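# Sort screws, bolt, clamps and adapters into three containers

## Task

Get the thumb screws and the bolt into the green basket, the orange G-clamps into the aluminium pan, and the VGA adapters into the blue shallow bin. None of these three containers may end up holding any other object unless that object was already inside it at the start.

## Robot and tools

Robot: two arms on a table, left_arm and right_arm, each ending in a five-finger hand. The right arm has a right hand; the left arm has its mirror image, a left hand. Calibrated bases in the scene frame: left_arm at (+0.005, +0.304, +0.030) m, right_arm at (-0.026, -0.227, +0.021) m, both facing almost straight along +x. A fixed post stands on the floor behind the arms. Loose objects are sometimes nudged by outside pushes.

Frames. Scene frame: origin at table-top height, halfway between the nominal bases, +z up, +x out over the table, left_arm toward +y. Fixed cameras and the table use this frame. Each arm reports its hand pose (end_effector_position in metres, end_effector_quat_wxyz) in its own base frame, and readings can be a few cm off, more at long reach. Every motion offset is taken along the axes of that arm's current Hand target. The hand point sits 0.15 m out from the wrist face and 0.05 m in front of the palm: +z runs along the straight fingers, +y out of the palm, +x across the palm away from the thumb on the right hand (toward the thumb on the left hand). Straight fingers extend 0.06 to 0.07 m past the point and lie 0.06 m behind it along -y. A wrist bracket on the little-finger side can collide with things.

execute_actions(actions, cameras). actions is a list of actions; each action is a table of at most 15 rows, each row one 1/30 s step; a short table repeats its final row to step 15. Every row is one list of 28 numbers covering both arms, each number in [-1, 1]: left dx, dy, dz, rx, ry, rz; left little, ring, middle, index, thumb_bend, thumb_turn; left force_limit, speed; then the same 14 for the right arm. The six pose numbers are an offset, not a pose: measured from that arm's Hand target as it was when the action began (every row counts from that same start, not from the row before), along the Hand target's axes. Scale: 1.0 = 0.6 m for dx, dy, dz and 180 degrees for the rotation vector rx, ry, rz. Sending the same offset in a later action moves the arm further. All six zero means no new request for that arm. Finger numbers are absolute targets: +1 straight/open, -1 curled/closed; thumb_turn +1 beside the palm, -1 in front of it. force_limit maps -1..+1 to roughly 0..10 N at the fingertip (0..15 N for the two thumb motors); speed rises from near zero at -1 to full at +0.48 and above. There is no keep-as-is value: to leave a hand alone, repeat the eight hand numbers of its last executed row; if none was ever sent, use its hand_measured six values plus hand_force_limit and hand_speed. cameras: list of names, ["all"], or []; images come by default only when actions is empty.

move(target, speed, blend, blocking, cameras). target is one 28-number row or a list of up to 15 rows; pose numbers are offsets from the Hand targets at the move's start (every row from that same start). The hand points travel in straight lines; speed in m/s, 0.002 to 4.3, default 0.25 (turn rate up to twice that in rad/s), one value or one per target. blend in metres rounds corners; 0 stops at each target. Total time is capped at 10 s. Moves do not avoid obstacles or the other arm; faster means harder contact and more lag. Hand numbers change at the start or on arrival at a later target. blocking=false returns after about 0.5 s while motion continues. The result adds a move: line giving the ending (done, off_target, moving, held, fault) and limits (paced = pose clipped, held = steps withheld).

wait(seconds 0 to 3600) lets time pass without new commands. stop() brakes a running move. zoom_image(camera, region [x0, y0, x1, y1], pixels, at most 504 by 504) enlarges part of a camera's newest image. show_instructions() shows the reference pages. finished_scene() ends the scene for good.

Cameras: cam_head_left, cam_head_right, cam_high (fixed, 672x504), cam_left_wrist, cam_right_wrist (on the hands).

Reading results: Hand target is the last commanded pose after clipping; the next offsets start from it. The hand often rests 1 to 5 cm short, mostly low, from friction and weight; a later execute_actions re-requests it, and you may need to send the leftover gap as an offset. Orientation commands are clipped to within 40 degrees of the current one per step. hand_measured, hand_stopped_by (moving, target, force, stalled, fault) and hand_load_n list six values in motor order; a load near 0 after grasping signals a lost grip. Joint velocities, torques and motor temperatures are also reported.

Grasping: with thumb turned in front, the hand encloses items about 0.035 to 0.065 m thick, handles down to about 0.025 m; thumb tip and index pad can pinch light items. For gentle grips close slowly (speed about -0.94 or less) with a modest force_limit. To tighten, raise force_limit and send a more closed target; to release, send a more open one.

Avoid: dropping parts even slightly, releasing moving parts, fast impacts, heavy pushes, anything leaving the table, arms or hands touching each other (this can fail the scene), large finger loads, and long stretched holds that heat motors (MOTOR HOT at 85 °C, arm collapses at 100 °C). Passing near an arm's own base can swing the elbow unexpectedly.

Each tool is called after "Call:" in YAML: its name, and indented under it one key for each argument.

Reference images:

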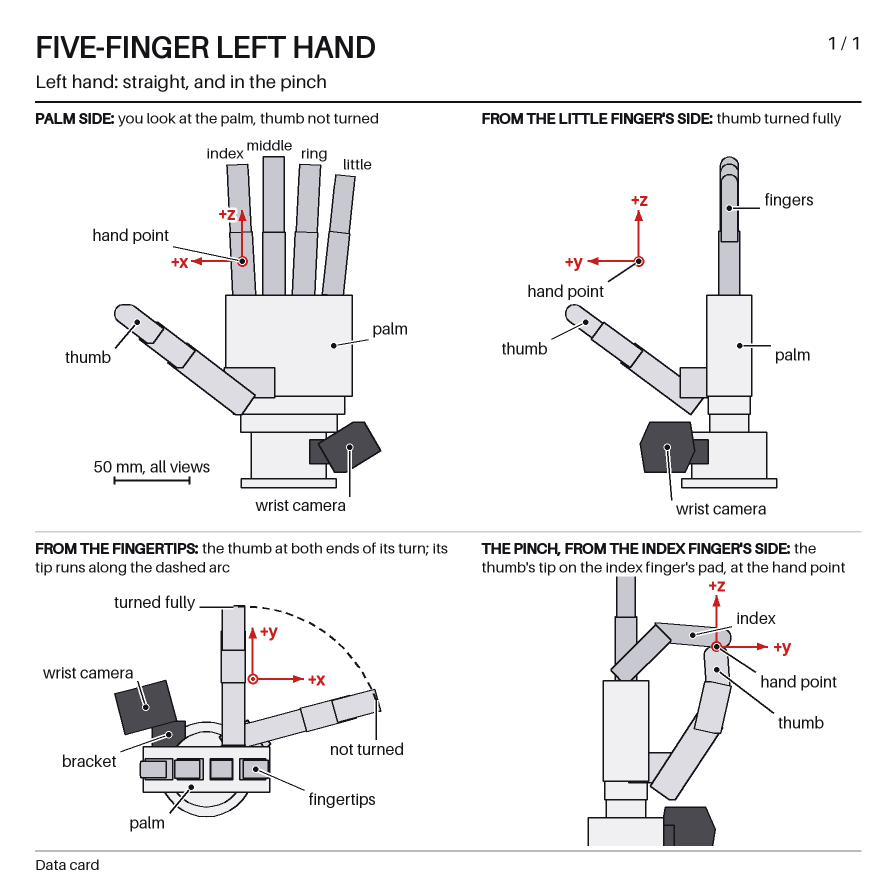

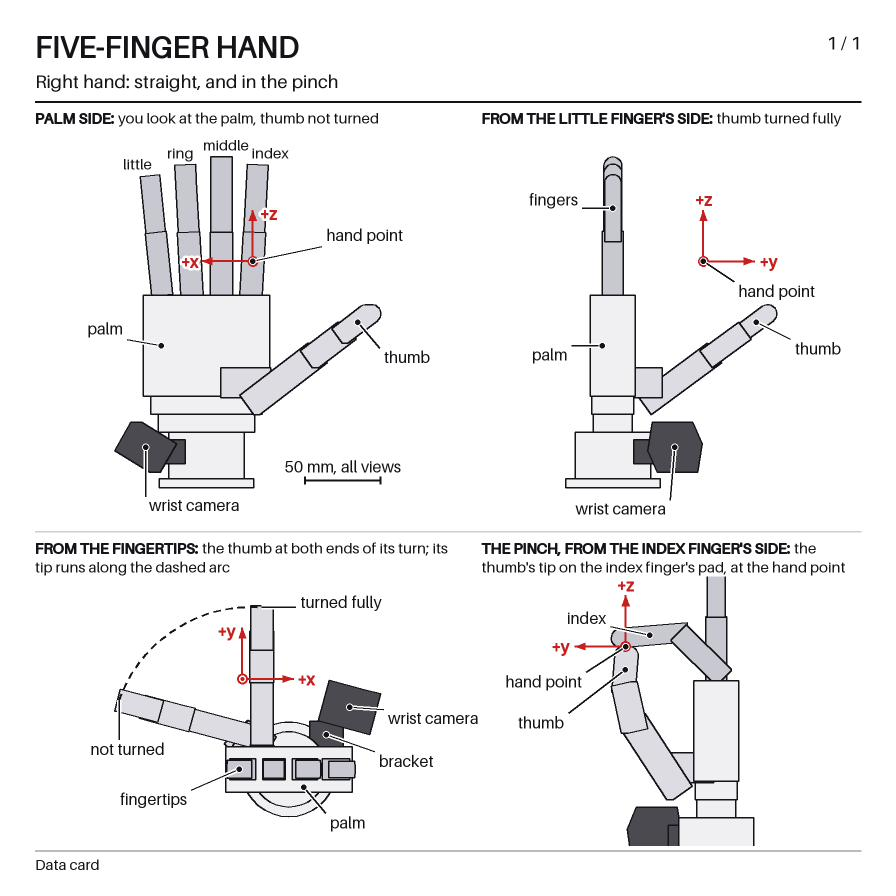

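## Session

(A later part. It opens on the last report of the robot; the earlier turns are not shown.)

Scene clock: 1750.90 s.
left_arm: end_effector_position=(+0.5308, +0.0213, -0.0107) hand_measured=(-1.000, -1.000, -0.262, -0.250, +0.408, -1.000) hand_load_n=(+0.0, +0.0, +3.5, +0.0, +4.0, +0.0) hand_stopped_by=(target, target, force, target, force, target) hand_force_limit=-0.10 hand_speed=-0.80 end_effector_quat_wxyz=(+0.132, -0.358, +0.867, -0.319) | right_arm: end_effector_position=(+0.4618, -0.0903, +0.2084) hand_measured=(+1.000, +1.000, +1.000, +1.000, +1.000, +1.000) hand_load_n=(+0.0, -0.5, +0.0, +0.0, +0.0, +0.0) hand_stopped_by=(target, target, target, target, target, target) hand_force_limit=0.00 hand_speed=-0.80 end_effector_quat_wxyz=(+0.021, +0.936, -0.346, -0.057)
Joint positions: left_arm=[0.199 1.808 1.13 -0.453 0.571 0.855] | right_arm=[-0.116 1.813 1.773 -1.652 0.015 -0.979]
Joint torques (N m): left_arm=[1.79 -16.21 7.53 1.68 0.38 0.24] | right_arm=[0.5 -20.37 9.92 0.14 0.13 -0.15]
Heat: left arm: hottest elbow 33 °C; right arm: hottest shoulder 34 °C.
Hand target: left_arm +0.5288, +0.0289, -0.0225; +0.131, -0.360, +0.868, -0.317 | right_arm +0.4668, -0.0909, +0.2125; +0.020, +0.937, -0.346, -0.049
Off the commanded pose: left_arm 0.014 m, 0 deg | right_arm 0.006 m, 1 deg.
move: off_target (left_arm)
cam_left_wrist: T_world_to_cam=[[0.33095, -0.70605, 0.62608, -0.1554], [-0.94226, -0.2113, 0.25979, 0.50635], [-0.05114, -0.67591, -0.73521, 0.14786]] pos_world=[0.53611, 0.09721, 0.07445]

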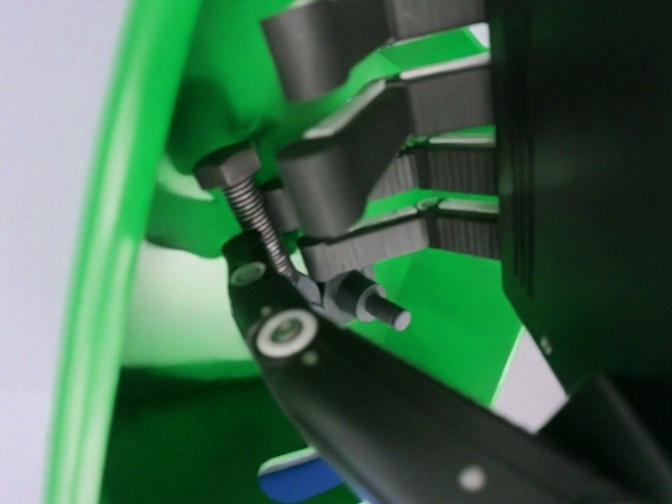

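Call:
move:
  target: [0,0.0043,0.0051, 0,0,0, -1, -1, -0.55, -0.25, 0.15, -1, -0.1, -0.8, 0,0,0,0,0,0, 1, 1, 1, 1, 1, 1, 0, -0.8]
  speed: 0.05
  cameras: ["cam_left_wrist"]

Call:
zoom_image:
  camera: "cam_left_wrist"
  region: [140, 100, 440, 380]

Scene clock: 1761.70 s.
left_arm: end_effector_position=(+0.5317, +0.0214, -0.0111) hand_measured=(-1.000, -1.000, -0.262, -0.250, +0.408, -1.000) hand_load_n=(+0.0, +0.0, +3.5, +0.0, +3.5, +0.0) hand_stopped_by=(target, target, force, target, force, target) hand_force_limit=-0.10 hand_speed=-0.80 end_effector_quat_wxyz=(+0.135, -0.357, +0.867, -0.320) | right_arm: end_effector_position=(+0.4618, -0.0903, +0.2084) hand_measured=(+1.000, +1.000, +1.000, +1.000, +1.000, +1.000) hand_load_n=(+0.0, +0.0, +0.0, +0.0, +0.0, +0.0) hand_stopped_by=(target, target, target, target, target, target) hand_force_limit=0.00 hand_speed=-0.80 end_effector_quat_wxyz=(+0.021, +0.936, -0.346, -0.057)
Joint positions: left_arm=[0.199 1.808 1.128 -0.446 0.572 0.855] | right_arm=[-0.116 1.813 1.773 -1.652 0.015 -0.979]
Joint torques (N m): left_arm=[1.44 -16.15 7.12 1.81 0.37 0.17] | right_arm=[0.73 -19.72 9.81 0.31 0.08 -0.13]
Heat: left arm: hottest elbow 33 °C; right arm: hottest shoulder 34 °C.
Hand target: left_arm +0.5289, +0.0289, -0.0264; +0.132, -0.360, +0.868, -0.317 | right_arm +0.4668, -0.0909, +0.2125; +0.020, +0.937, -0.346, -0.049
Off the commanded pose: left_arm 0.017 m, 1 deg | right_arm 0.006 m, 1 deg.
move: off_target (left_arm)
cam_left_wrist: T_world_to_cam=[[0.32757, -0.70633, 0.62753, -0.15364], [-0.94362, -0.21105, 0.25501, 0.50797], [-0.04768, -0.67569, -0.73565, 0.14582]] pos_world=[0.53662, 0.09722, 0.07414]

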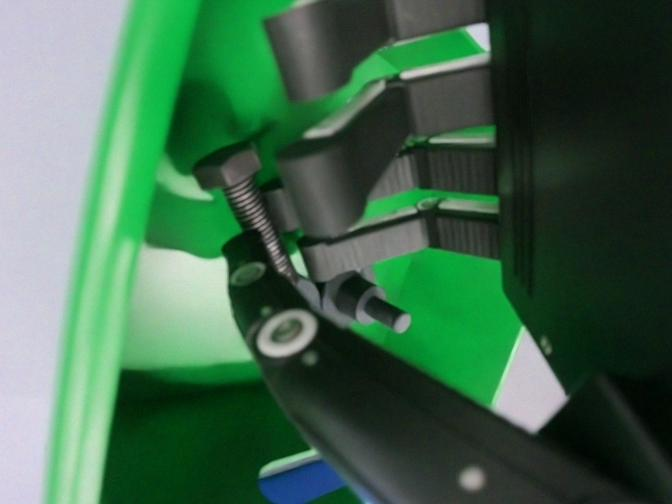

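Scaled by 1.680.

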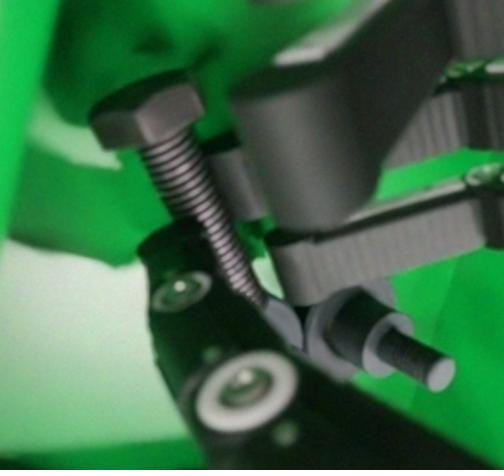

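Call:
move:
  target:
    - [0,-0.0107,-0.0128, 0,0,0, -1, -1, -0.55, -0.25, 0.15, -1, -0.1, -0.8, 0,0,0,0,0,0, 1, 1, 1, 1, 1, 1, 0, -0.8]
    - [0,-0.0107,-0.0128, 0,0,0, -1, -1, -0.15, -0.25, 0.6, -1, -0.4, -0.92, 0,0,0,0,0,0, 1, 1, 1, 1, 1, 1, 0, -0.8]
  speed: 0.05
  cameras: ["cam_left_wrist"]

Call:
zoom_image:
  camera: "cam_left_wrist"
  region: [140, 100, 440, 380]

Scene clock: 1771.47 s.
left_arm: end_effector_position=(+0.5317, +0.0215, -0.0110) hand_measured=(-1.000, -1.000, -0.150, -0.250, +0.600, -1.000) hand_load_n=(+0.0, +0.0, -1.0, +0.0, +0.0, +0.0) hand_stopped_by=(target, target, target, target, target, target) hand_force_limit=-0.40 hand_speed=-0.92 end_effector_quat_wxyz=(+0.135, -0.358, +0.867, -0.320) | right_arm: end_effector_position=(+0.4618, -0.0903, +0.2084) hand_measured=(+1.000, +1.000, +1.000, +1.000, +1.000, +1.000) hand_load_n=(+0.0, +0.0, +0.0, +0.0, +0.0, +0.0) hand_stopped_by=(target, target, target, target, target, target) hand_force_limit=0.00 hand_speed=-0.80 end_effector_quat_wxyz=(+0.021, +0.936, -0.346, -0.057)
Joint positions: left_arm=[0.2 1.808 1.128 -0.446 0.572 0.855] | right_arm=[-0.116 1.813 1.773 -1.652 0.015 -0.979]
Joint torques (N m): left_arm=[0.67 -17.61 7.75 1.01 0.34 0.18] | right_arm=[0.32 -19.31 9.76 0.18 0.09 -0.12]
Heat: left arm: hottest elbow 33 °C; right arm: hottest shoulder 34 °C.
Hand target: left_arm +0.5289, +0.0290, -0.0164; +0.132, -0.360, +0.868, -0.317 | right_arm +0.4668, -0.0909, +0.2125; +0.020, +0.937, -0.346, -0.049
Off the commanded pose: left_arm 0.010 m, 1 deg | right_arm 0.006 m, 1 deg.
move: done
cam_left_wrist: T_world_to_cam=[[0.32767, -0.70609, 0.62775, -0.1536], [-0.9436, -0.21118, 0.255, 0.50801], [-0.04748, -0.6759, -0.73546, 0.14585]] pos_world=[0.53662, 0.09741, 0.07414]

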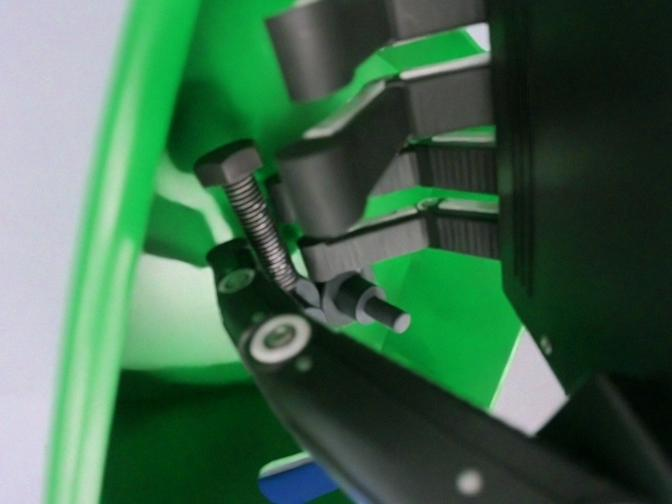

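Scaled by 1.680.

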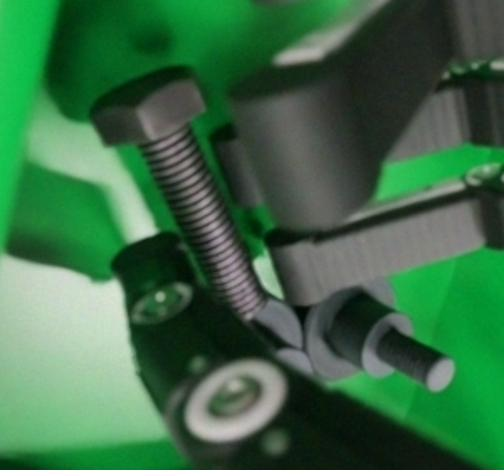

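Call:
move:
  target:
    - [0,0,0, 0,0,0, -1, -1, -0.1, -0.25, 0.8, -1, -0.4, -0.85, 0,0,0,0,0,0, 1, 1, 1, 1, 1, 1, 0, -0.8]
    - [0,-0.05,-0.06, 0,0,0, -1, -1, -0.1, -0.25, 0.8, -1, -0.4, -0.85, 0,0,0,0,0,0, 1, 1, 1, 1, 1, 1, 0, -0.8]
    - [0,-0.16,-0.19, 0,0,0, -1, -1, -0.1, -0.2, 0.9, -1, -0.4, -0.85, 0,0,0,0,0,0, 1, 1, 1, 1, 1, 1, 0, -0.8]
  speed: [0.05,0.05,0.12]
  blend: [0,0.02,0]
  cameras: ["cam_left_wrist","cam_high","cam_head_left"]

Scene clock: 1790.93 s.
left_arm: end_effector_position=(+0.5183, +0.0190, +0.1214) hand_measured=(-1.000, -1.000, -0.100, -0.200, +0.900, -1.000) hand_load_n=(+0.0, +0.5, +0.0, +0.0, +0.0, +0.0) hand_stopped_by=(target, target, target, target, target, target) hand_force_limit=-0.40 hand_speed=-0.85 end_effector_quat_wxyz=(+0.118, -0.363, +0.868, -0.318) | right_arm: end_effector_position=(+0.4618, -0.0903, +0.2084) hand_measured=(+1.000, +1.000, +1.000, +1.000, +1.000, +1.000) hand_load_n=(+0.0, +0.0, +0.0, +0.0, +0.0, +0.0) hand_stopped_by=(target, target, target, target, target, target) hand_force_limit=0.00 hand_speed=-0.80 end_effector_quat_wxyz=(+0.021, +0.936, -0.346, -0.057)
Joint positions: left_arm=[0.201 1.624 1.28 -0.818 0.575 0.856] | right_arm=[-0.116 1.813 1.773 -1.652 0.015 -0.979]
Joint torques (N m): left_arm=[0.97 -16.15 12.36 0.55 0.26 0.22] | right_arm=[-0.5 -19.96 9.74 0.08 0.07 -0.14]
Heat: left arm: hottest elbow 33 °C; right arm: hottest shoulder 34 °C.
Hand target: left_arm +0.5287, +0.0291, +0.1326; +0.132, -0.360, +0.868, -0.317 | right_arm +0.4668, -0.0909, +0.2125; +0.020, +0.937, -0.346, -0.049
Off the commanded pose: left_arm 0.018 m, 2 deg | right_arm 0.006 m, 1 deg.
move: off_target (left_arm); target 3's new numbers were sent with left_arm's hand 0.018 m and 2 deg from that target
cam_left_wrist: T_world_to_cam=[[0.34872, -0.70054, 0.6226, -0.24458], [-0.93438, -0.20814, 0.28915, 0.45207], [-0.07297, -0.68258, -0.72716, 0.25323]] pos_world=[0.52618, 0.0956, 0.2057]
Images, in order (width x height): cam_head_left 672x504, cam_high 672x504, cam_left_wrist 672x504.

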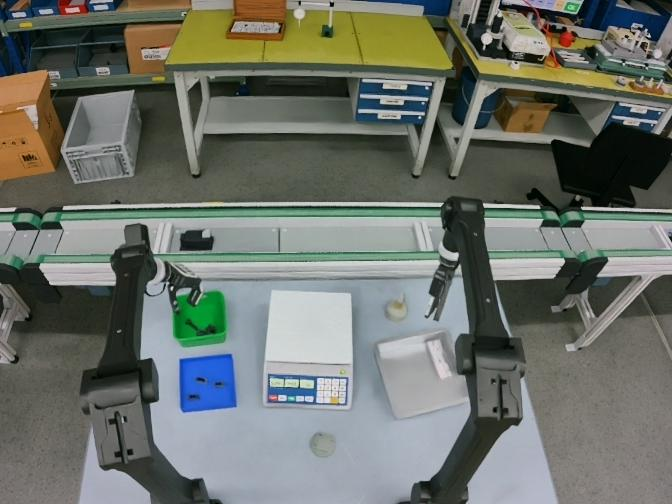

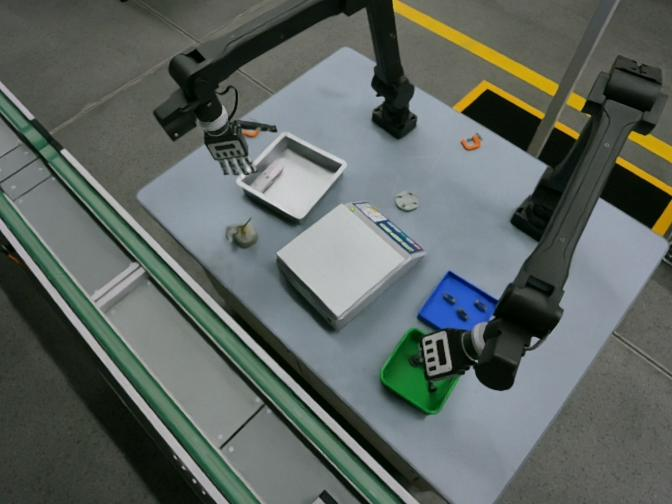

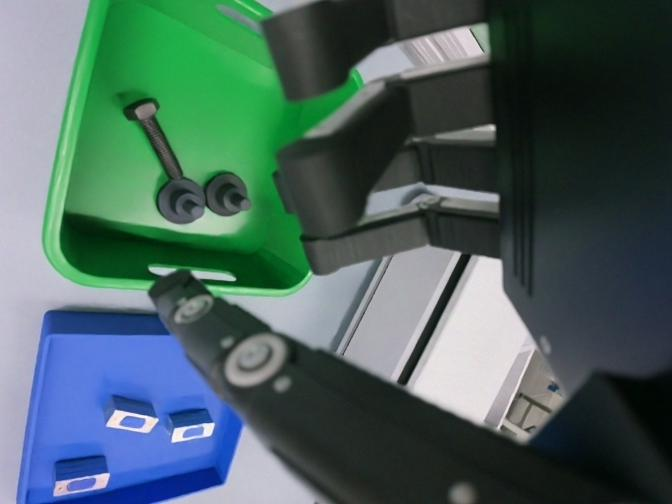

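Call:
move:
  target: [0.127,0.2435,-0.351,0,-0.1786,-0.2128, 1, 1, 1, 1, 1, -1, -0.4, -0.5, -0.0315,0.4632,0.178,0.2548,0.2195,0.465, 1, 1, 0, 0, 1, -1, -0.4, -0.5]
  speed: 0.15
  cameras: ["cam_right_wrist","cam_high","cam_head_left"]

Scene clock: 1851.93 s.
left_arm: end_effector_position=(+0.3060, +0.1500, +0.2032) hand_measured=(+1.000, +1.000, +1.000, +1.000, +1.000, -1.000) hand_load_n=(+0.0, -0.5, +0.0, +0.0, +0.0, +0.0) hand_stopped_by=(target, target, target, target, target, target) hand_force_limit=-0.40 hand_speed=-0.50 end_effector_quat_wxyz=(-0.260, +0.681, -0.643, +0.235) | right_arm: end_effector_position=(+0.2635, -0.2889, +0.1274) hand_measured=(+1.000, +1.000, +0.000, +0.000, +1.000, -1.000) hand_load_n=(+0.0, +0.0, +0.0, +0.0, +0.0, +0.0) hand_stopped_by=(target, target, target, target, target, target) hand_force_limit=-0.40 hand_speed=-0.50 end_effector_quat_wxyz=(+0.176, -0.391, +0.821, -0.377)
Joint positions: left_arm=[0.662 0.952 0.877 -0.868 0.369 0.485] | right_arm=[-0.985 1.021 0.648 -0.363 -0.222 -0.205]
Joint torques (N m): left_arm=[0.91 -5.54 9.35 1.02 0.04 -0.13] | right_arm=[-0.73 -8.47 7.94 2.43 -0.25 -0.13]
Heat: left arm: hottest elbow 37 °C; right arm: hottest shoulder 33 °C.
Hand target: left_arm +0.2997, +0.1500, +0.1991; -0.252, +0.693, -0.634, +0.233 | right_arm +0.2616, -0.2901, +0.1275; +0.179, -0.383, +0.821, -0.383
Off the commanded pose: left_arm 0.007 m, 2 deg | right_arm 0.002 m, 1 deg.
move: done
cam_right_wrist: T_world_to_cam=[[-0.64674, 0.14617, -0.74858, 0.31131], [0.06895, 0.98865, 0.13348, 0.24926], [0.75959, 0.03472, -0.64947, 0.00786]] pos_world=[0.17818, -0.29221, 0.20487]
Images, in order (width x height): cam_head_left 672x504, cam_high 672x504, cam_right_wrist 672x504.

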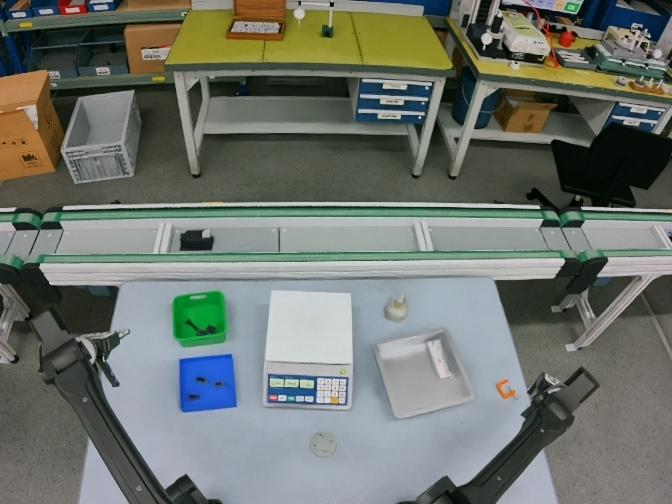

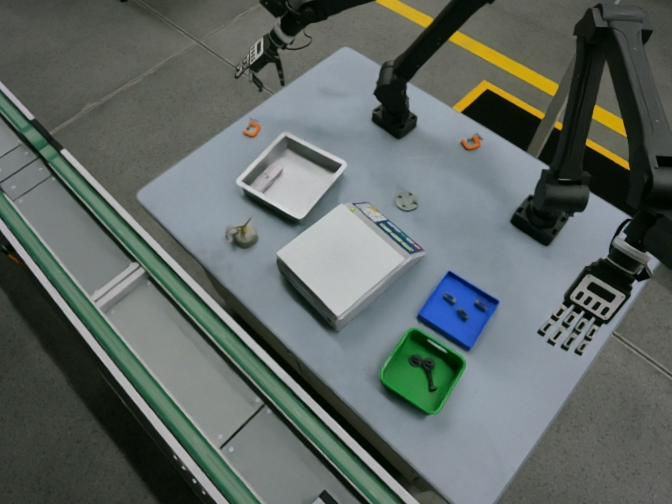

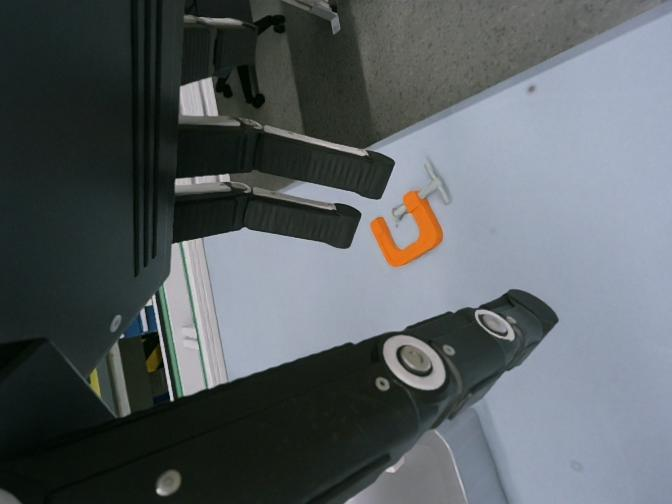

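Call:
zoom_image:
  camera: "cam_right_wrist"
  region: [340, 130, 500, 290]

Scaled by 3.150.

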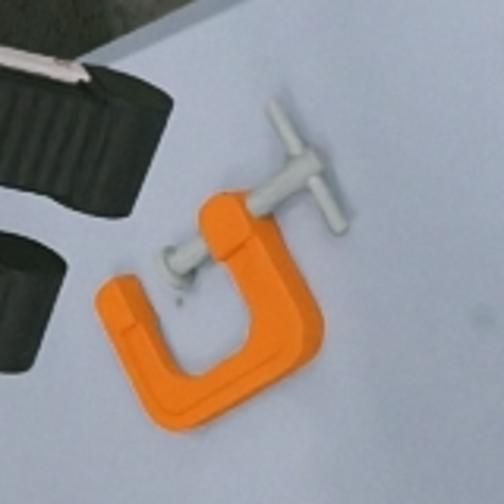

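Call:
move:
  target: [0,0,0,0,0,0, 1, 1, 1, 1, 1, -1, -0.4, -0.5, -0.1,0.0103,0.19,0,0.1326,0.1102, 1, 1, 0.1, 0.1, 1, -1, -0.4, -0.5]
  speed: 0.15
  cameras: ["cam_right_wrist","cam_high"]

Scene clock: 1914.53 s.
left_arm: end_effector_position=(+0.3060, +0.1500, +0.2032) hand_measured=(+1.000, +1.000, +1.000, +1.000, +1.000, -1.000) hand_load_n=(+0.0, -0.5, -0.5, +0.0, +0.0, +0.0) hand_stopped_by=(target, target, target, target, target, target) hand_force_limit=-0.40 hand_speed=-0.50 end_effector_quat_wxyz=(-0.260, +0.681, -0.643, +0.235) | right_arm: end_effector_position=(+0.3415, -0.2872, +0.0328) hand_measured=(+1.000, +1.000, +0.100, +0.100, +1.000, -1.000) hand_load_n=(+0.0, +0.0, +0.0, +0.0, +0.0, +0.0) hand_stopped_by=(target, target, target, target, target, target) hand_force_limit=-0.40 hand_speed=-0.50 end_effector_quat_wxyz=(+0.051, -0.158, +0.900, -0.403)
Joint positions: left_arm=[0.662 0.952 0.877 -0.868 0.369 0.485] | right_arm=[-0.605 1.36 0.645 -0.139 0.476 0.438]
Joint torques (N m): left_arm=[0.73 -5.6 9.4 1.17 0.12 -0.11] | right_arm=[1.14 -9.82 11.1 1.8 0.53 -0.01]
Heat: left arm: hottest elbow 35 °C; right arm: hottest elbow 31 °C.
Hand target: left_arm +0.2997, +0.1500, +0.1991; -0.252, +0.693, -0.634, +0.233 | right_arm +0.3640, -0.2978, +0.0496; +0.069, -0.150, +0.894, -0.418
Off the commanded pose: left_arm 0.008 m, 2 deg | right_arm 0.030 m, 3 deg.
move: off_target (right_arm)
cam_right_wrist: T_world_to_cam=[[-0.49786, 0.47391, -0.72633, 0.33318], [0.58443, 0.80211, 0.12276, 0.02559], [0.64077, -0.36337, -0.6763, -0.18585]] pos_world=[0.27001, -0.24595, 0.11317]
Images, in order (width x height): cam_high 672x504, cam_right_wrist 672x504.

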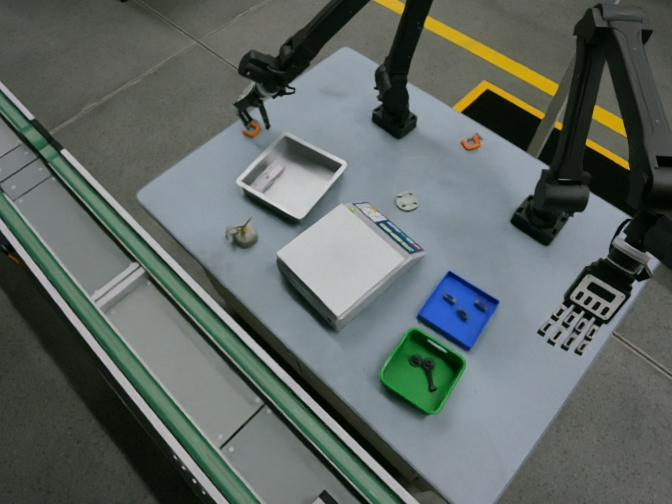

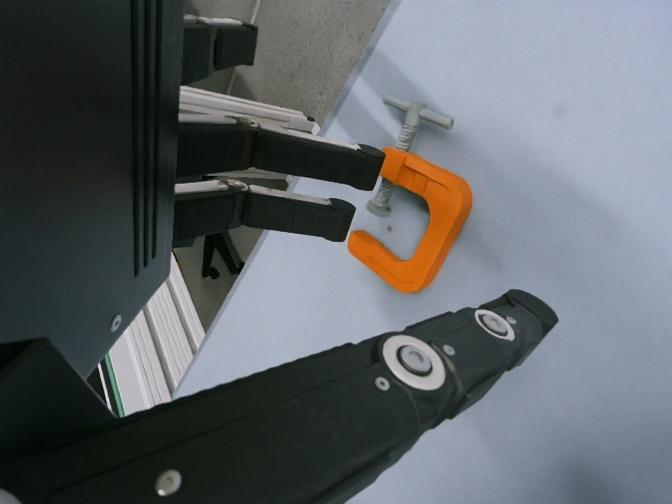

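Call:
move:
  target: [0,0,0,0,0,0, 1, 1, 1, 1, 1, -1, -0.4, -0.5, 0.0058,0.0407,0.0493,0,0,0, 1, 1, 0.1, 0.1, 1, -1, -0.4, -0.5]
  speed: 0.08
  cameras: ["cam_right_wrist"]

Scene clock: 1941.13 s.
left_arm: end_effector_position=(+0.3060, +0.1500, +0.2032) hand_measured=(+1.000, +1.000, +1.000, +1.000, +1.000, -1.000) hand_load_n=(+0.0, +0.0, +0.0, +0.0, +0.0, +0.0) hand_stopped_by=(target, target, target, target, target, target) hand_force_limit=-0.40 hand_speed=-0.50 end_effector_quat_wxyz=(-0.260, +0.681, -0.643, +0.235) | right_arm: end_effector_position=(+0.3597, -0.2984, +0.0119) hand_measured=(+1.000, +1.000, +0.100, +0.100, +1.000, -1.000) hand_load_n=(+0.0, +0.0, -0.5, +0.0, +0.0, +0.0) hand_stopped_by=(target, target, target, target, target, target) hand_force_limit=-0.40 hand_speed=-0.50 end_effector_quat_wxyz=(+0.067, -0.152, +0.895, -0.415)
Joint positions: left_arm=[0.662 0.952 0.877 -0.868 0.369 0.485] | right_arm=[-0.605 1.456 0.645 -0.001 0.47 0.438]
Joint torques (N m): left_arm=[0.97 -5.25 9.4 1.14 0.05 -0.13] | right_arm=[-0.73 -10.11 7.6 2 0.21 -0.2]
Heat: left arm: hottest elbow 35 °C; right arm: hottest elbow 34 °C.
Hand target: left_arm +0.2997, +0.1500, +0.1991; -0.252, +0.693, -0.634, +0.233 | right_arm +0.3629, -0.3055, +0.0118; +0.069, -0.150, +0.894, -0.417
Off the commanded pose: left_arm 0.008 m, 2 deg | right_arm 0.008 m, 1 deg.
move: done
cam_right_wrist: T_world_to_cam=[[-0.47159, 0.45729, -0.75398, 0.31838], [0.57723, 0.80647, 0.12809, 0.03035], [0.66664, -0.37481, -0.64429, -0.22876]] pos_world=[0.28513, -0.25581, 0.08878]

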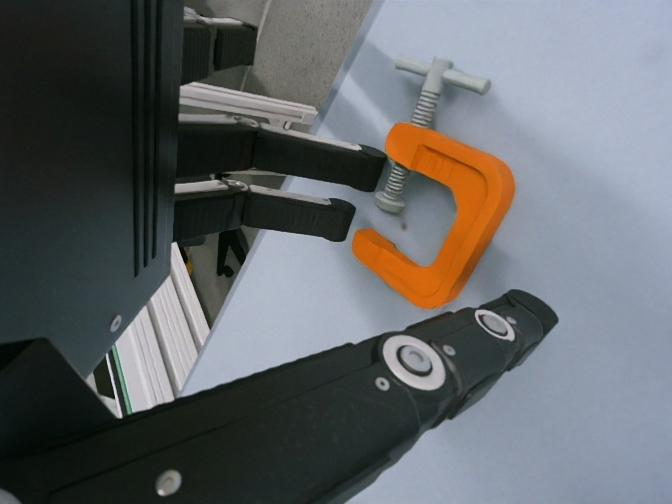

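Call:
move:
  target:
    - [0,0,0,0,0,0, 1, 1, 1, 1, 1, -1, -0.4, -0.5, 0,-0.0127,0.0153,0,0,0, 1, 1, 0.1, 0.1, 1, -1, -0.4, -0.5]
    - [0,0,0,0,0,0, 1, 1, 1, 1, 1, -1, -0.4, -0.5, 0,0.0078,0.0323,0,0,0, 1, 1, 0.1, 0.1, 1, -1, -0.4, -0.5]
  speed: 0.08
  cameras: ["cam_right_wrist"]

Scene clock: 1965.33 s.
left_arm: end_effector_position=(+0.3060, +0.1500, +0.2032) hand_measured=(+1.000, +1.000, +1.000, +1.000, +1.000, -1.000) hand_load_n=(+0.0, +0.0, +0.0, +0.0, +0.0, +0.0) hand_stopped_by=(target, target, target, target, target, target) hand_force_limit=-0.40 hand_speed=-0.50 end_effector_quat_wxyz=(-0.260, +0.681, -0.643, +0.235) | right_arm: end_effector_position=(+0.3674, -0.3105, +0.0110) hand_measured=(+1.000, +1.000, +0.100, +0.100, +1.000, -1.000) hand_load_n=(+0.0, +0.0, -5.0, +0.0, +0.0, +0.0) hand_stopped_by=(target, target, target, target, target, target) hand_force_limit=-0.40 hand_speed=-0.50 end_effector_quat_wxyz=(+0.079, -0.147, +0.889, -0.427)
Joint positions: left_arm=[0.662 0.952 0.877 -0.868 0.369 0.485] | right_arm=[-0.62 1.486 0.65 0.067 0.46 0.424]
Joint torques (N m): left_arm=[1.79 -5.54 9.33 1.01 0.06 -0.16] | right_arm=[-1.14 -8.18 8.16 1.73 0.05 -0.24]
Heat: left arm: hottest elbow 35 °C; right arm: hottest elbow 33 °C.
Hand target: left_arm +0.2997, +0.1500, +0.1991; -0.252, +0.693, -0.634, +0.233 | right_arm +0.3669, -0.3168, -0.0040; +0.069, -0.150, +0.894, -0.418
Off the commanded pose: left_arm 0.008 m, 2 deg | right_arm 0.017 m, 2 deg.
move: off_target (right_arm)
cam_right_wrist: T_world_to_cam=[[-0.44964, 0.43939, -0.77766, 0.3135], [0.57217, 0.81024, 0.12698, 0.03887], [0.68589, -0.38786, -0.61573, -0.2504]] pos_world=[0.29047, -0.26637, 0.08468]

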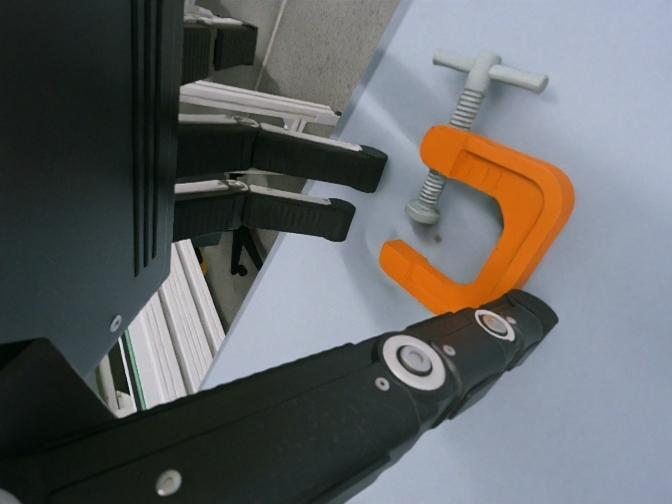

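Call:
move:
  target:
    - [0,0,0,0,0,0, 1, 1, 1, 1, 1, -1, -0.4, -0.5, 0,-0.0308,-0.0257,0,0,0, 1, 1, 0.1, 0.1, 1, -1, -0.4, -0.5]
    - [0,0,0,0,0,0, 1, 1, 1, 1, 1, -1, -0.4, -0.5, 0.0132,-0.0148,-0.0448,0,0,0, 1, 1, 0.1, 0.1, 1, -1, -0.4, -0.5]
  speed: 0.08
  cameras: ["cam_right_wrist"]

Scene clock: 1988.57 s.
left_arm: end_effector_position=(+0.3060, +0.1500, +0.2032) hand_measured=(+1.000, +1.000, +1.000, +1.000, +1.000, -1.000) hand_load_n=(+0.0, +0.0, +0.0, +0.0, +0.0, +0.0) hand_stopped_by=(target, target, target, target, target, target) hand_force_limit=-0.40 hand_speed=-0.50 end_effector_quat_wxyz=(-0.260, +0.681, -0.643, +0.235) | right_arm: end_effector_position=(+0.3634, -0.3076, +0.0245) hand_measured=(+1.000, +1.000, +0.100, +0.100, +1.000, -1.000) hand_load_n=(+0.0, +0.0, +0.0, +0.0, +0.0, +0.0) hand_stopped_by=(target, target, target, target, target, target) hand_force_limit=-0.40 hand_speed=-0.50 end_effector_quat_wxyz=(+0.077, -0.149, +0.891, -0.423)
Joint positions: left_arm=[0.662 0.952 0.877 -0.868 0.369 0.485] | right_arm=[-0.621 1.441 0.658 0.003 0.457 0.424]
Joint torques (N m): left_arm=[1.2 -5.54 9.46 1.06 0.04 -0.13] | right_arm=[-0.21 -12.34 5.83 1.26 0.35 -0.2]
Heat: left arm: hottest elbow 35 °C; right arm: hottest elbow 33 °C.
Hand target: left_arm +0.2997, +0.1500, +0.1991; -0.252, +0.693, -0.634, +0.233 | right_arm +0.3545, -0.3052, +0.0199; +0.069, -0.150, +0.894, -0.418
Off the commanded pose: left_arm 0.008 m, 2 deg | right_arm 0.010 m, 1 deg.
move: done
cam_right_wrist: T_world_to_cam=[[-0.45562, 0.44492, -0.77101, 0.32469], [0.57224, 0.80985, 0.12917, 0.03678], [0.68188, -0.38235, -0.62358, -0.23495]] pos_world=[0.28709, -0.26408, 0.09908]

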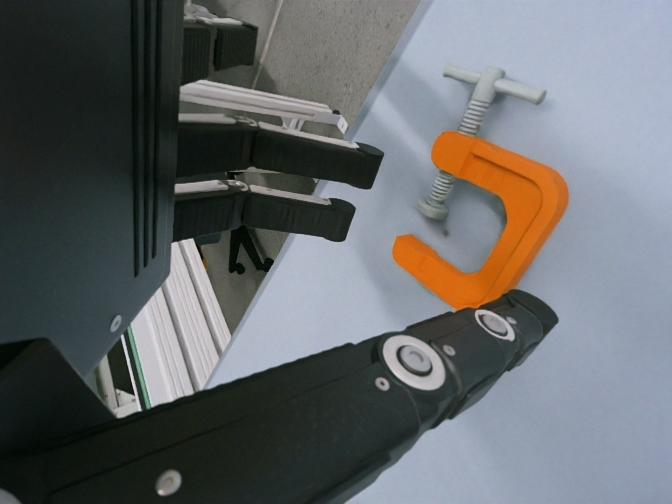

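Call:
move:
  target: [0,0,0,0,0,0, 1, 1, 1, 1, 1, -1, -0.4, -0.5, 0.011,0.0198,0.0023,0,0,0, 1, 1, 0.1, 0.1, 1, -1, -0.4, -0.5]
  speed: 0.08
  cameras: ["cam_right_wrist"]

Scene clock: 2004.87 s.
left_arm: end_effector_position=(+0.3060, +0.1500, +0.2032) hand_measured=(+1.000, +1.000, +1.000, +1.000, +1.000, -1.000) hand_load_n=(+0.0, +0.0, +0.0, +0.0, +0.0, +0.0) hand_stopped_by=(target, target, target, target, target, target) hand_force_limit=-0.40 hand_speed=-0.50 end_effector_quat_wxyz=(-0.260, +0.681, -0.643, +0.235) | right_arm: end_effector_position=(+0.3520, -0.2994, +0.0125) hand_measured=(+1.000, +1.000, +0.100, +0.100, +1.000, -1.000) hand_load_n=(+0.0, +0.0, +0.0, +0.0, +0.0, +0.0) hand_stopped_by=(target, target, target, target, target, target) hand_force_limit=-0.40 hand_speed=-0.50 end_effector_quat_wxyz=(+0.070, -0.152, +0.894, -0.416)
Joint positions: left_arm=[0.662 0.952 0.877 -0.868 0.369 0.485] | right_arm=[-0.621 1.439 0.624 0.016 0.457 0.425]
Joint torques (N m): left_arm=[1.55 -5.54 9.47 0.94 0.1 -0.12] | right_arm=[-0.5 -11.63 5.56 2.25 0.27 -0.21]
Heat: left arm: hottest elbow 35 °C; right arm: hottest elbow 31 °C.
Hand target: left_arm +0.2997, +0.1500, +0.1991; -0.252, +0.693, -0.634, +0.233 | right_arm +0.3460, -0.3011, +0.0099; +0.069, -0.150, +0.894, -0.417
Off the commanded pose: left_arm 0.008 m, 2 deg | right_arm 0.007 m, 0 deg.
move: done
cam_right_wrist: T_world_to_cam=[[-0.46757, 0.45432, -0.75827, 0.31338], [0.57471, 0.80801, 0.12975, 0.03681], [0.67163, -0.37512, -0.6389, -0.2255]] pos_world=[0.27682, -0.25671, 0.08877]

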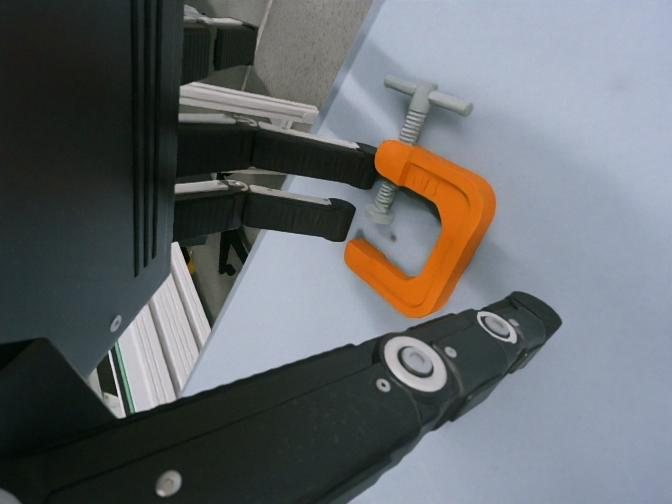

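Call:
move:
  target:
    - [0,0,0,0,0,0, 1, 1, 1, 1, 1, -1, -0.4, -0.5, 0,0.0031,0.0095,0,0,0, 1, 1, 0.1, 0.1, 1, -1, -0.2, -0.5]
    - [0,0,0,0,0,0, 1, 1, 1, 1, 1, -1, -0.4, -0.5, 0,0.0031,0.0095,0,0,0, 1, 1, 0.1, 0.1, 0.72, -1, -0.2, -0.8]
    - [0,0,0,0,0,0, 1, 1, 1, 1, 1, -1, -0.4, -0.5, 0,0.0031,0.0095,0,0,0, 1, 1, -0.15, -0.15, 0.55, -1, -0.2, -0.92]
  speed: 0.04
  cameras: ["cam_right_wrist"]

Call:
zoom_image:
  camera: "cam_right_wrist"
  region: [300, 80, 560, 340]

Scene clock: 2040.97 s.
left_arm: end_effector_position=(+0.3060, +0.1500, +0.2032) hand_measured=(+1.000, +1.000, +1.000, +1.000, +1.000, -1.000) hand_load_n=(+0.0, +0.0, +0.0, +0.0, +0.0, +0.0) hand_stopped_by=(target, target, target, target, target, target) hand_force_limit=-0.40 hand_speed=-0.50 end_effector_quat_wxyz=(-0.260, +0.681, -0.643, +0.235) | right_arm: end_effector_position=(+0.3540, -0.3024, +0.0133) hand_measured=(+1.000, +1.000, -0.150, -0.150, +0.550, -1.000) hand_load_n=(+0.0, +0.0, +0.5, +0.0, +0.0, +0.0) hand_stopped_by=(target, target, target, target, target, target) hand_force_limit=-0.20 hand_speed=-0.92 end_effector_quat_wxyz=(+0.075, -0.149, +0.892, -0.420)
Joint positions: left_arm=[0.662 0.952 0.877 -0.868 0.369 0.485] | right_arm=[-0.625 1.444 0.624 0.034 0.454 0.425]
Joint torques (N m): left_arm=[1.08 -5.6 9.46 0.99 0.06 -0.16] | right_arm=[-1.9 -10.7 5.79 2.21 0.19 -0.23]
Heat: left arm: hottest elbow 35 °C; right arm: hottest elbow 30 °C.
Hand target: left_arm +0.2997, +0.1500, +0.1991; -0.252, +0.693, -0.634, +0.233 | right_arm +0.3471, -0.3040, +0.0047; +0.069, -0.150, +0.894, -0.417
Off the commanded pose: left_arm 0.008 m, 2 deg | right_arm 0.011 m, 1 deg.
move: off_target (right_arm); target 2's new numbers were sent with right_arm's hand 0.011 m and 1 deg from that target; target 3's new numbers were sent with right_arm's hand 0.011 m and 1 deg from that target
cam_right_wrist: T_world_to_cam=[[-0.45766, 0.45002, -0.76683, 0.31159], [0.57473, 0.80778, 0.13104, 0.03794], [0.6784, -0.38075, -0.62834, -0.23171]] pos_world=[0.27799, -0.25909, 0.08837]

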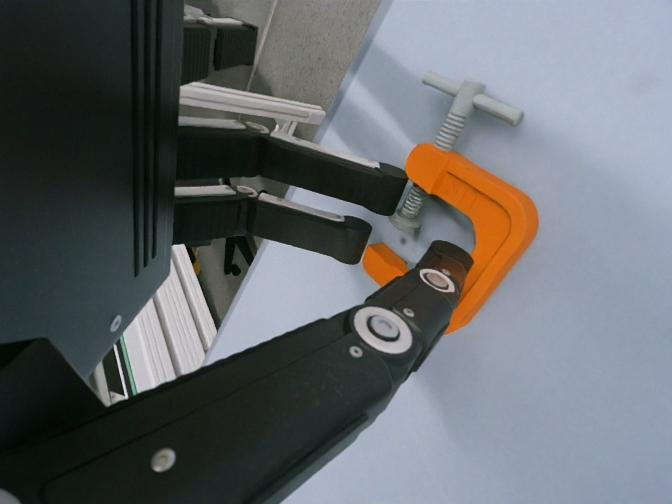

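Scaled by 1.938.

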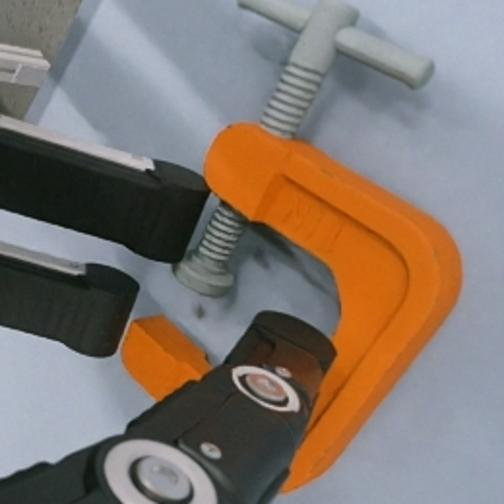

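Call:
move:
  target:
    - [0,0,0,0,0,0, 1, 1, 1, 1, 1, -1, -0.4, -0.5, 0,-0.007,-0.006,0,0,0, 1, 1, 0.02, 0.02, 1, -1, -0.2, -0.5]
    - [0,0,0,0,0,0, 1, 1, 1, 1, 1, -1, -0.4, -0.5, 0,0.0092,0.0076,0,0,0, 1, 1, 0.02, 0.02, 1, -1, -0.2, -0.8]
  speed: 0.04
  cameras: ["cam_right_wrist"]

Call:
zoom_image:
  camera: "cam_right_wrist"
  region: [300, 80, 560, 340]

Scene clock: 2066.73 s.
left_arm: end_effector_position=(+0.3060, +0.1500, +0.2032) hand_measured=(+1.000, +1.000, +1.000, +1.000, +1.000, -1.000) hand_load_n=(+0.0, +0.0, -0.5, +0.0, +0.0, +0.0) hand_stopped_by=(target, target, target, target, target, target) hand_force_limit=-0.40 hand_speed=-0.50 end_effector_quat_wxyz=(-0.260, +0.681, -0.643, +0.235) | right_arm: end_effector_position=(+0.3560, -0.3044, +0.0103) hand_measured=(+1.000, +1.000, +0.020, +0.020, +1.000, -1.000) hand_load_n=(+0.0, +0.0, -0.5, +0.0, +0.0, +0.0) hand_stopped_by=(target, target, target, target, target, target) hand_force_limit=-0.20 hand_speed=-0.80 end_effector_quat_wxyz=(+0.078, -0.147, +0.891, -0.423)
Joint positions: left_arm=[0.662 0.952 0.877 -0.868 0.369 0.485] | right_arm=[-0.626 1.457 0.62 0.062 0.454 0.425]
Joint torques (N m): left_arm=[1.38 -5.6 9.31 1.18 0.11 -0.18] | right_arm=[-0.67 -9.93 5.31 2.19 0.21 -0.24]
Heat: left arm: hottest elbow 35 °C; right arm: hottest shoulder 29 °C.
Hand target: left_arm +0.2997, +0.1500, +0.1991; -0.252, +0.693, -0.634, +0.233 | right_arm +0.3470, -0.3042, -0.0023; +0.069, -0.150, +0.894, -0.417
Off the commanded pose: left_arm 0.008 m, 2 deg | right_arm 0.016 m, 1 deg.
move: off_target (right_arm); target 2's new numbers were sent with right_arm's hand 0.016 m and 1 deg from that target
cam_right_wrist: T_world_to_cam=[[-0.45041, 0.4458, -0.77356, 0.30735], [0.57407, 0.80818, 0.1315, 0.03911], [0.6838, -0.38484, -0.61993, -0.23895]] pos_world=[0.27938, -0.26058, 0.08448]

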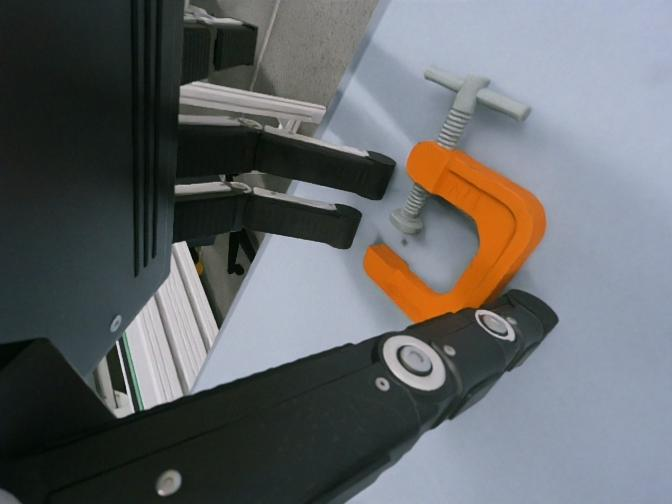

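Scaled by 1.938.

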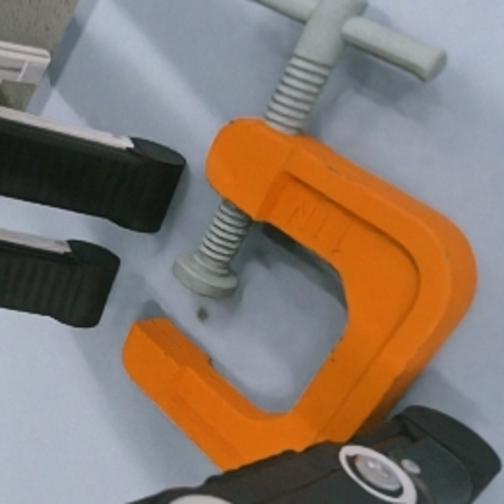

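Call:
move:
  target:
    - [0,0,0,0,0,0, 1, 1, 1, 1, 1, -1, -0.4, -0.5, 0,0.0051,0.0043,0,0,0, 1, 1, 0.02, 0.02, 0.8, -1, -0.2, -0.8]
    - [0,0,0,0,0,0, 1, 1, 1, 1, 1, -1, -0.4, -0.5, 0,0.0051,0.0043,0,0,0, 1, 1, -0.1, -0.1, 0.72, -1, -0.2, -0.92]
  speed: 0.04
  cameras: ["cam_right_wrist"]

Call:
zoom_image:
  camera: "cam_right_wrist"
  region: [300, 80, 560, 340]

Scene clock: 2078.17 s.
left_arm: end_effector_position=(+0.3060, +0.1500, +0.2032) hand_measured=(+1.000, +1.000, +1.000, +1.000, +1.000, -1.000) hand_load_n=(+0.0, +0.0, +0.0, +0.0, +0.0, +0.0) hand_stopped_by=(target, target, target, target, target, target) hand_force_limit=-0.40 hand_speed=-0.50 end_effector_quat_wxyz=(-0.260, +0.681, -0.643, +0.235) | right_arm: end_effector_position=(+0.3575, -0.3054, +0.0091) hand_measured=(+1.000, +1.000, -0.060, -0.090, +0.760, -1.000) hand_load_n=(+0.0, +0.0, +4.0, +5.5, +7.5, -1.0) hand_stopped_by=(target, target, force, force, force, target) hand_force_limit=-0.20 hand_speed=-0.92 end_effector_quat_wxyz=(+0.081, -0.147, +0.889, -0.427)
Joint positions: left_arm=[0.662 0.952 0.877 -0.868 0.369 0.485] | right_arm=[-0.626 1.464 0.617 0.082 0.453 0.422]
Joint torques (N m): left_arm=[1.49 -5.07 9.32 0.96 0.06 -0.13] | right_arm=[-0.56 -10.29 5.33 1.89 0.25 -0.22]
Heat: left arm: hottest elbow 35 °C; right arm: hottest shoulder 29 °C.
Hand target: left_arm +0.2997, +0.1500, +0.1991; -0.252, +0.693, -0.634, +0.233 | right_arm +0.3471, -0.3042, -0.0062; +0.069, -0.150, +0.894, -0.418
Off the commanded pose: left_arm 0.008 m, 2 deg | right_arm 0.019 m, 2 deg.
move: off_target (right_arm); target 2's new numbers were sent with right_arm's hand 0.019 m and 2 deg from that target
cam_right_wrist: T_world_to_cam=[[-0.44617, 0.44028, -0.77916, 0.30434], [0.5716, 0.8101, 0.13044, 0.04069], [0.68862, -0.38717, -0.61311, -0.24358]] pos_world=[0.28026, -0.26127, 0.08248]

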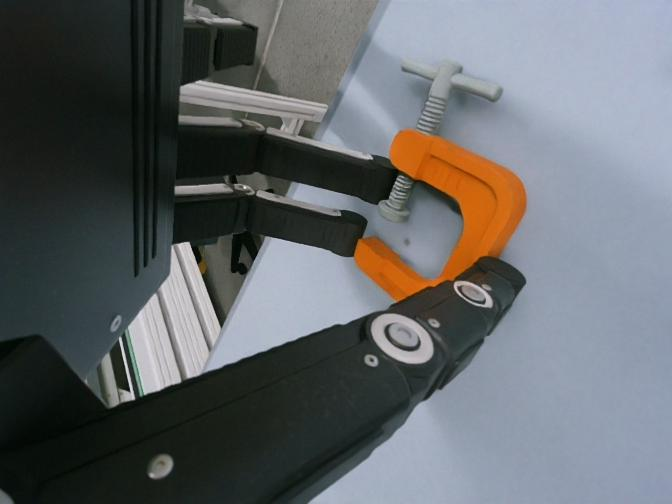

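Scaled by 1.938.

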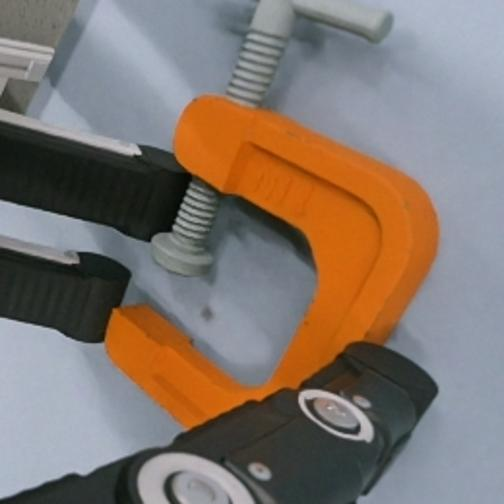

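Call:
move:
  target: [0,0,0,0,0,0, 1, 1, 1, 1, 1, -1, -0.4, -0.5, 0,-0.0513,-0.0427,0,0,0, 1, 1, -0.1, -0.1, 0.72, -1, -0.2, -0.92]
  speed: 0.04
  cameras: ["cam_right_wrist","cam_high"]

Call:
zoom_image:
  camera: "cam_right_wrist"
  region: [300, 80, 560, 340]

Scene clock: 2085.97 s.
left_arm: end_effector_position=(+0.3060, +0.1500, +0.2032) hand_measured=(+1.000, +1.000, +1.000, +1.000, +1.000, -1.000) hand_load_n=(+0.0, +0.0, +0.0, +0.0, +0.0, +0.0) hand_stopped_by=(target, target, target, target, target, target) hand_force_limit=-0.40 hand_speed=-0.50 end_effector_quat_wxyz=(-0.260, +0.681, -0.643, +0.235) | right_arm: end_effector_position=(+0.3420, -0.2941, +0.0214) hand_measured=(+1.000, +1.000, -0.060, -0.090, +0.758, -1.000) hand_load_n=(+0.0, +0.0, +0.0, +0.0, +0.0, +0.0) hand_stopped_by=(target, target, force, force, force, target) hand_force_limit=-0.20 hand_speed=-0.92 end_effector_quat_wxyz=(+0.065, -0.154, +0.896, -0.410)
Joint positions: left_arm=[0.662 0.952 0.877 -0.868 0.369 0.485] | right_arm=[-0.626 1.39 0.617 -0.042 0.453 0.422]
Joint torques (N m): left_arm=[1.2 -5.6 9.36 1.01 0.08 -0.12] | right_arm=[-1.2 -11.75 9.29 1.03 0.26 -0.22]
Heat: left arm: hottest elbow 35 °C; right arm: hottest shoulder 29 °C.
Hand target: left_arm +0.2997, +0.1500, +0.1991; -0.252, +0.693, -0.634, +0.233 | right_arm +0.3472, -0.3043, +0.0338; +0.069, -0.150, +0.894, -0.418
Off the commanded pose: left_arm 0.008 m, 2 deg | right_arm 0.017 m, 1 deg.
move: off_target (right_arm)
cam_right_wrist: T_world_to_cam=[[-0.4773, 0.46281, -0.74699, 0.31866], [0.57694, 0.80623, 0.13088, 0.03584], [0.66282, -0.3685, -0.65183, -0.20584]] pos_world=[0.26785, -0.25223, 0.09917]
Images, in order (width x height): cam_high 672x504, cam_right_wrist 672x504.

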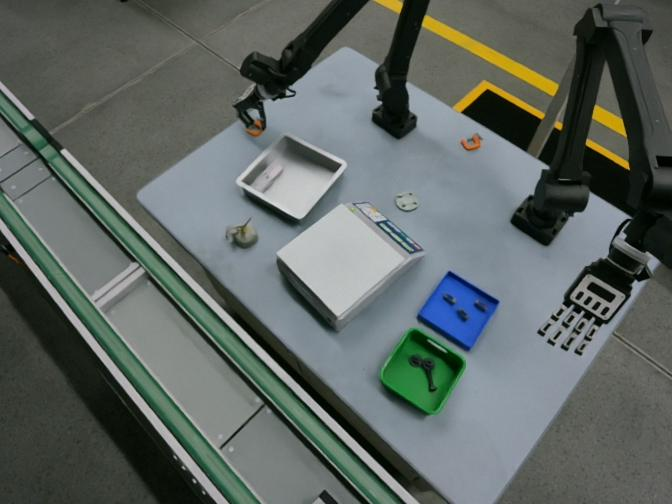

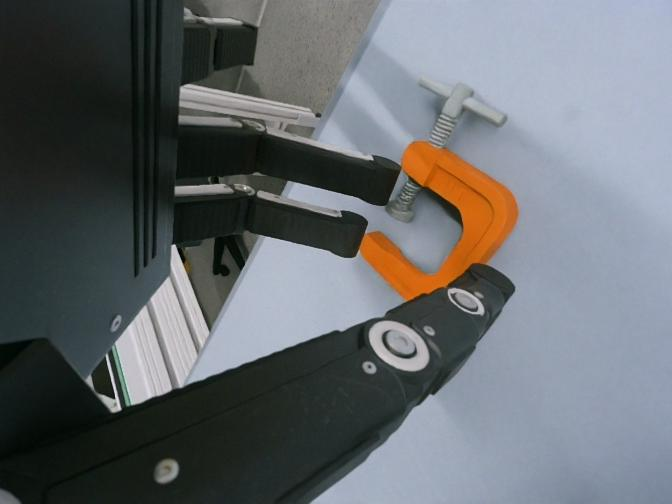

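Scaled by 1.938.

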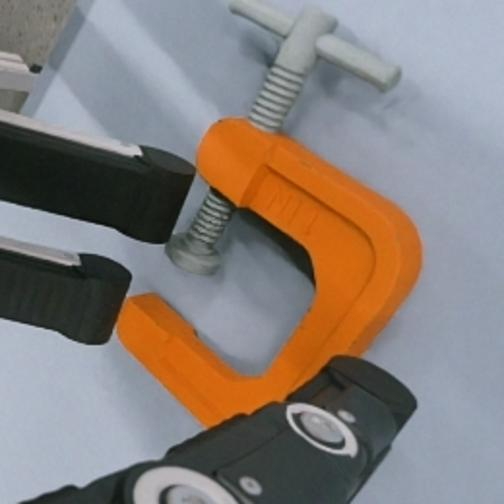

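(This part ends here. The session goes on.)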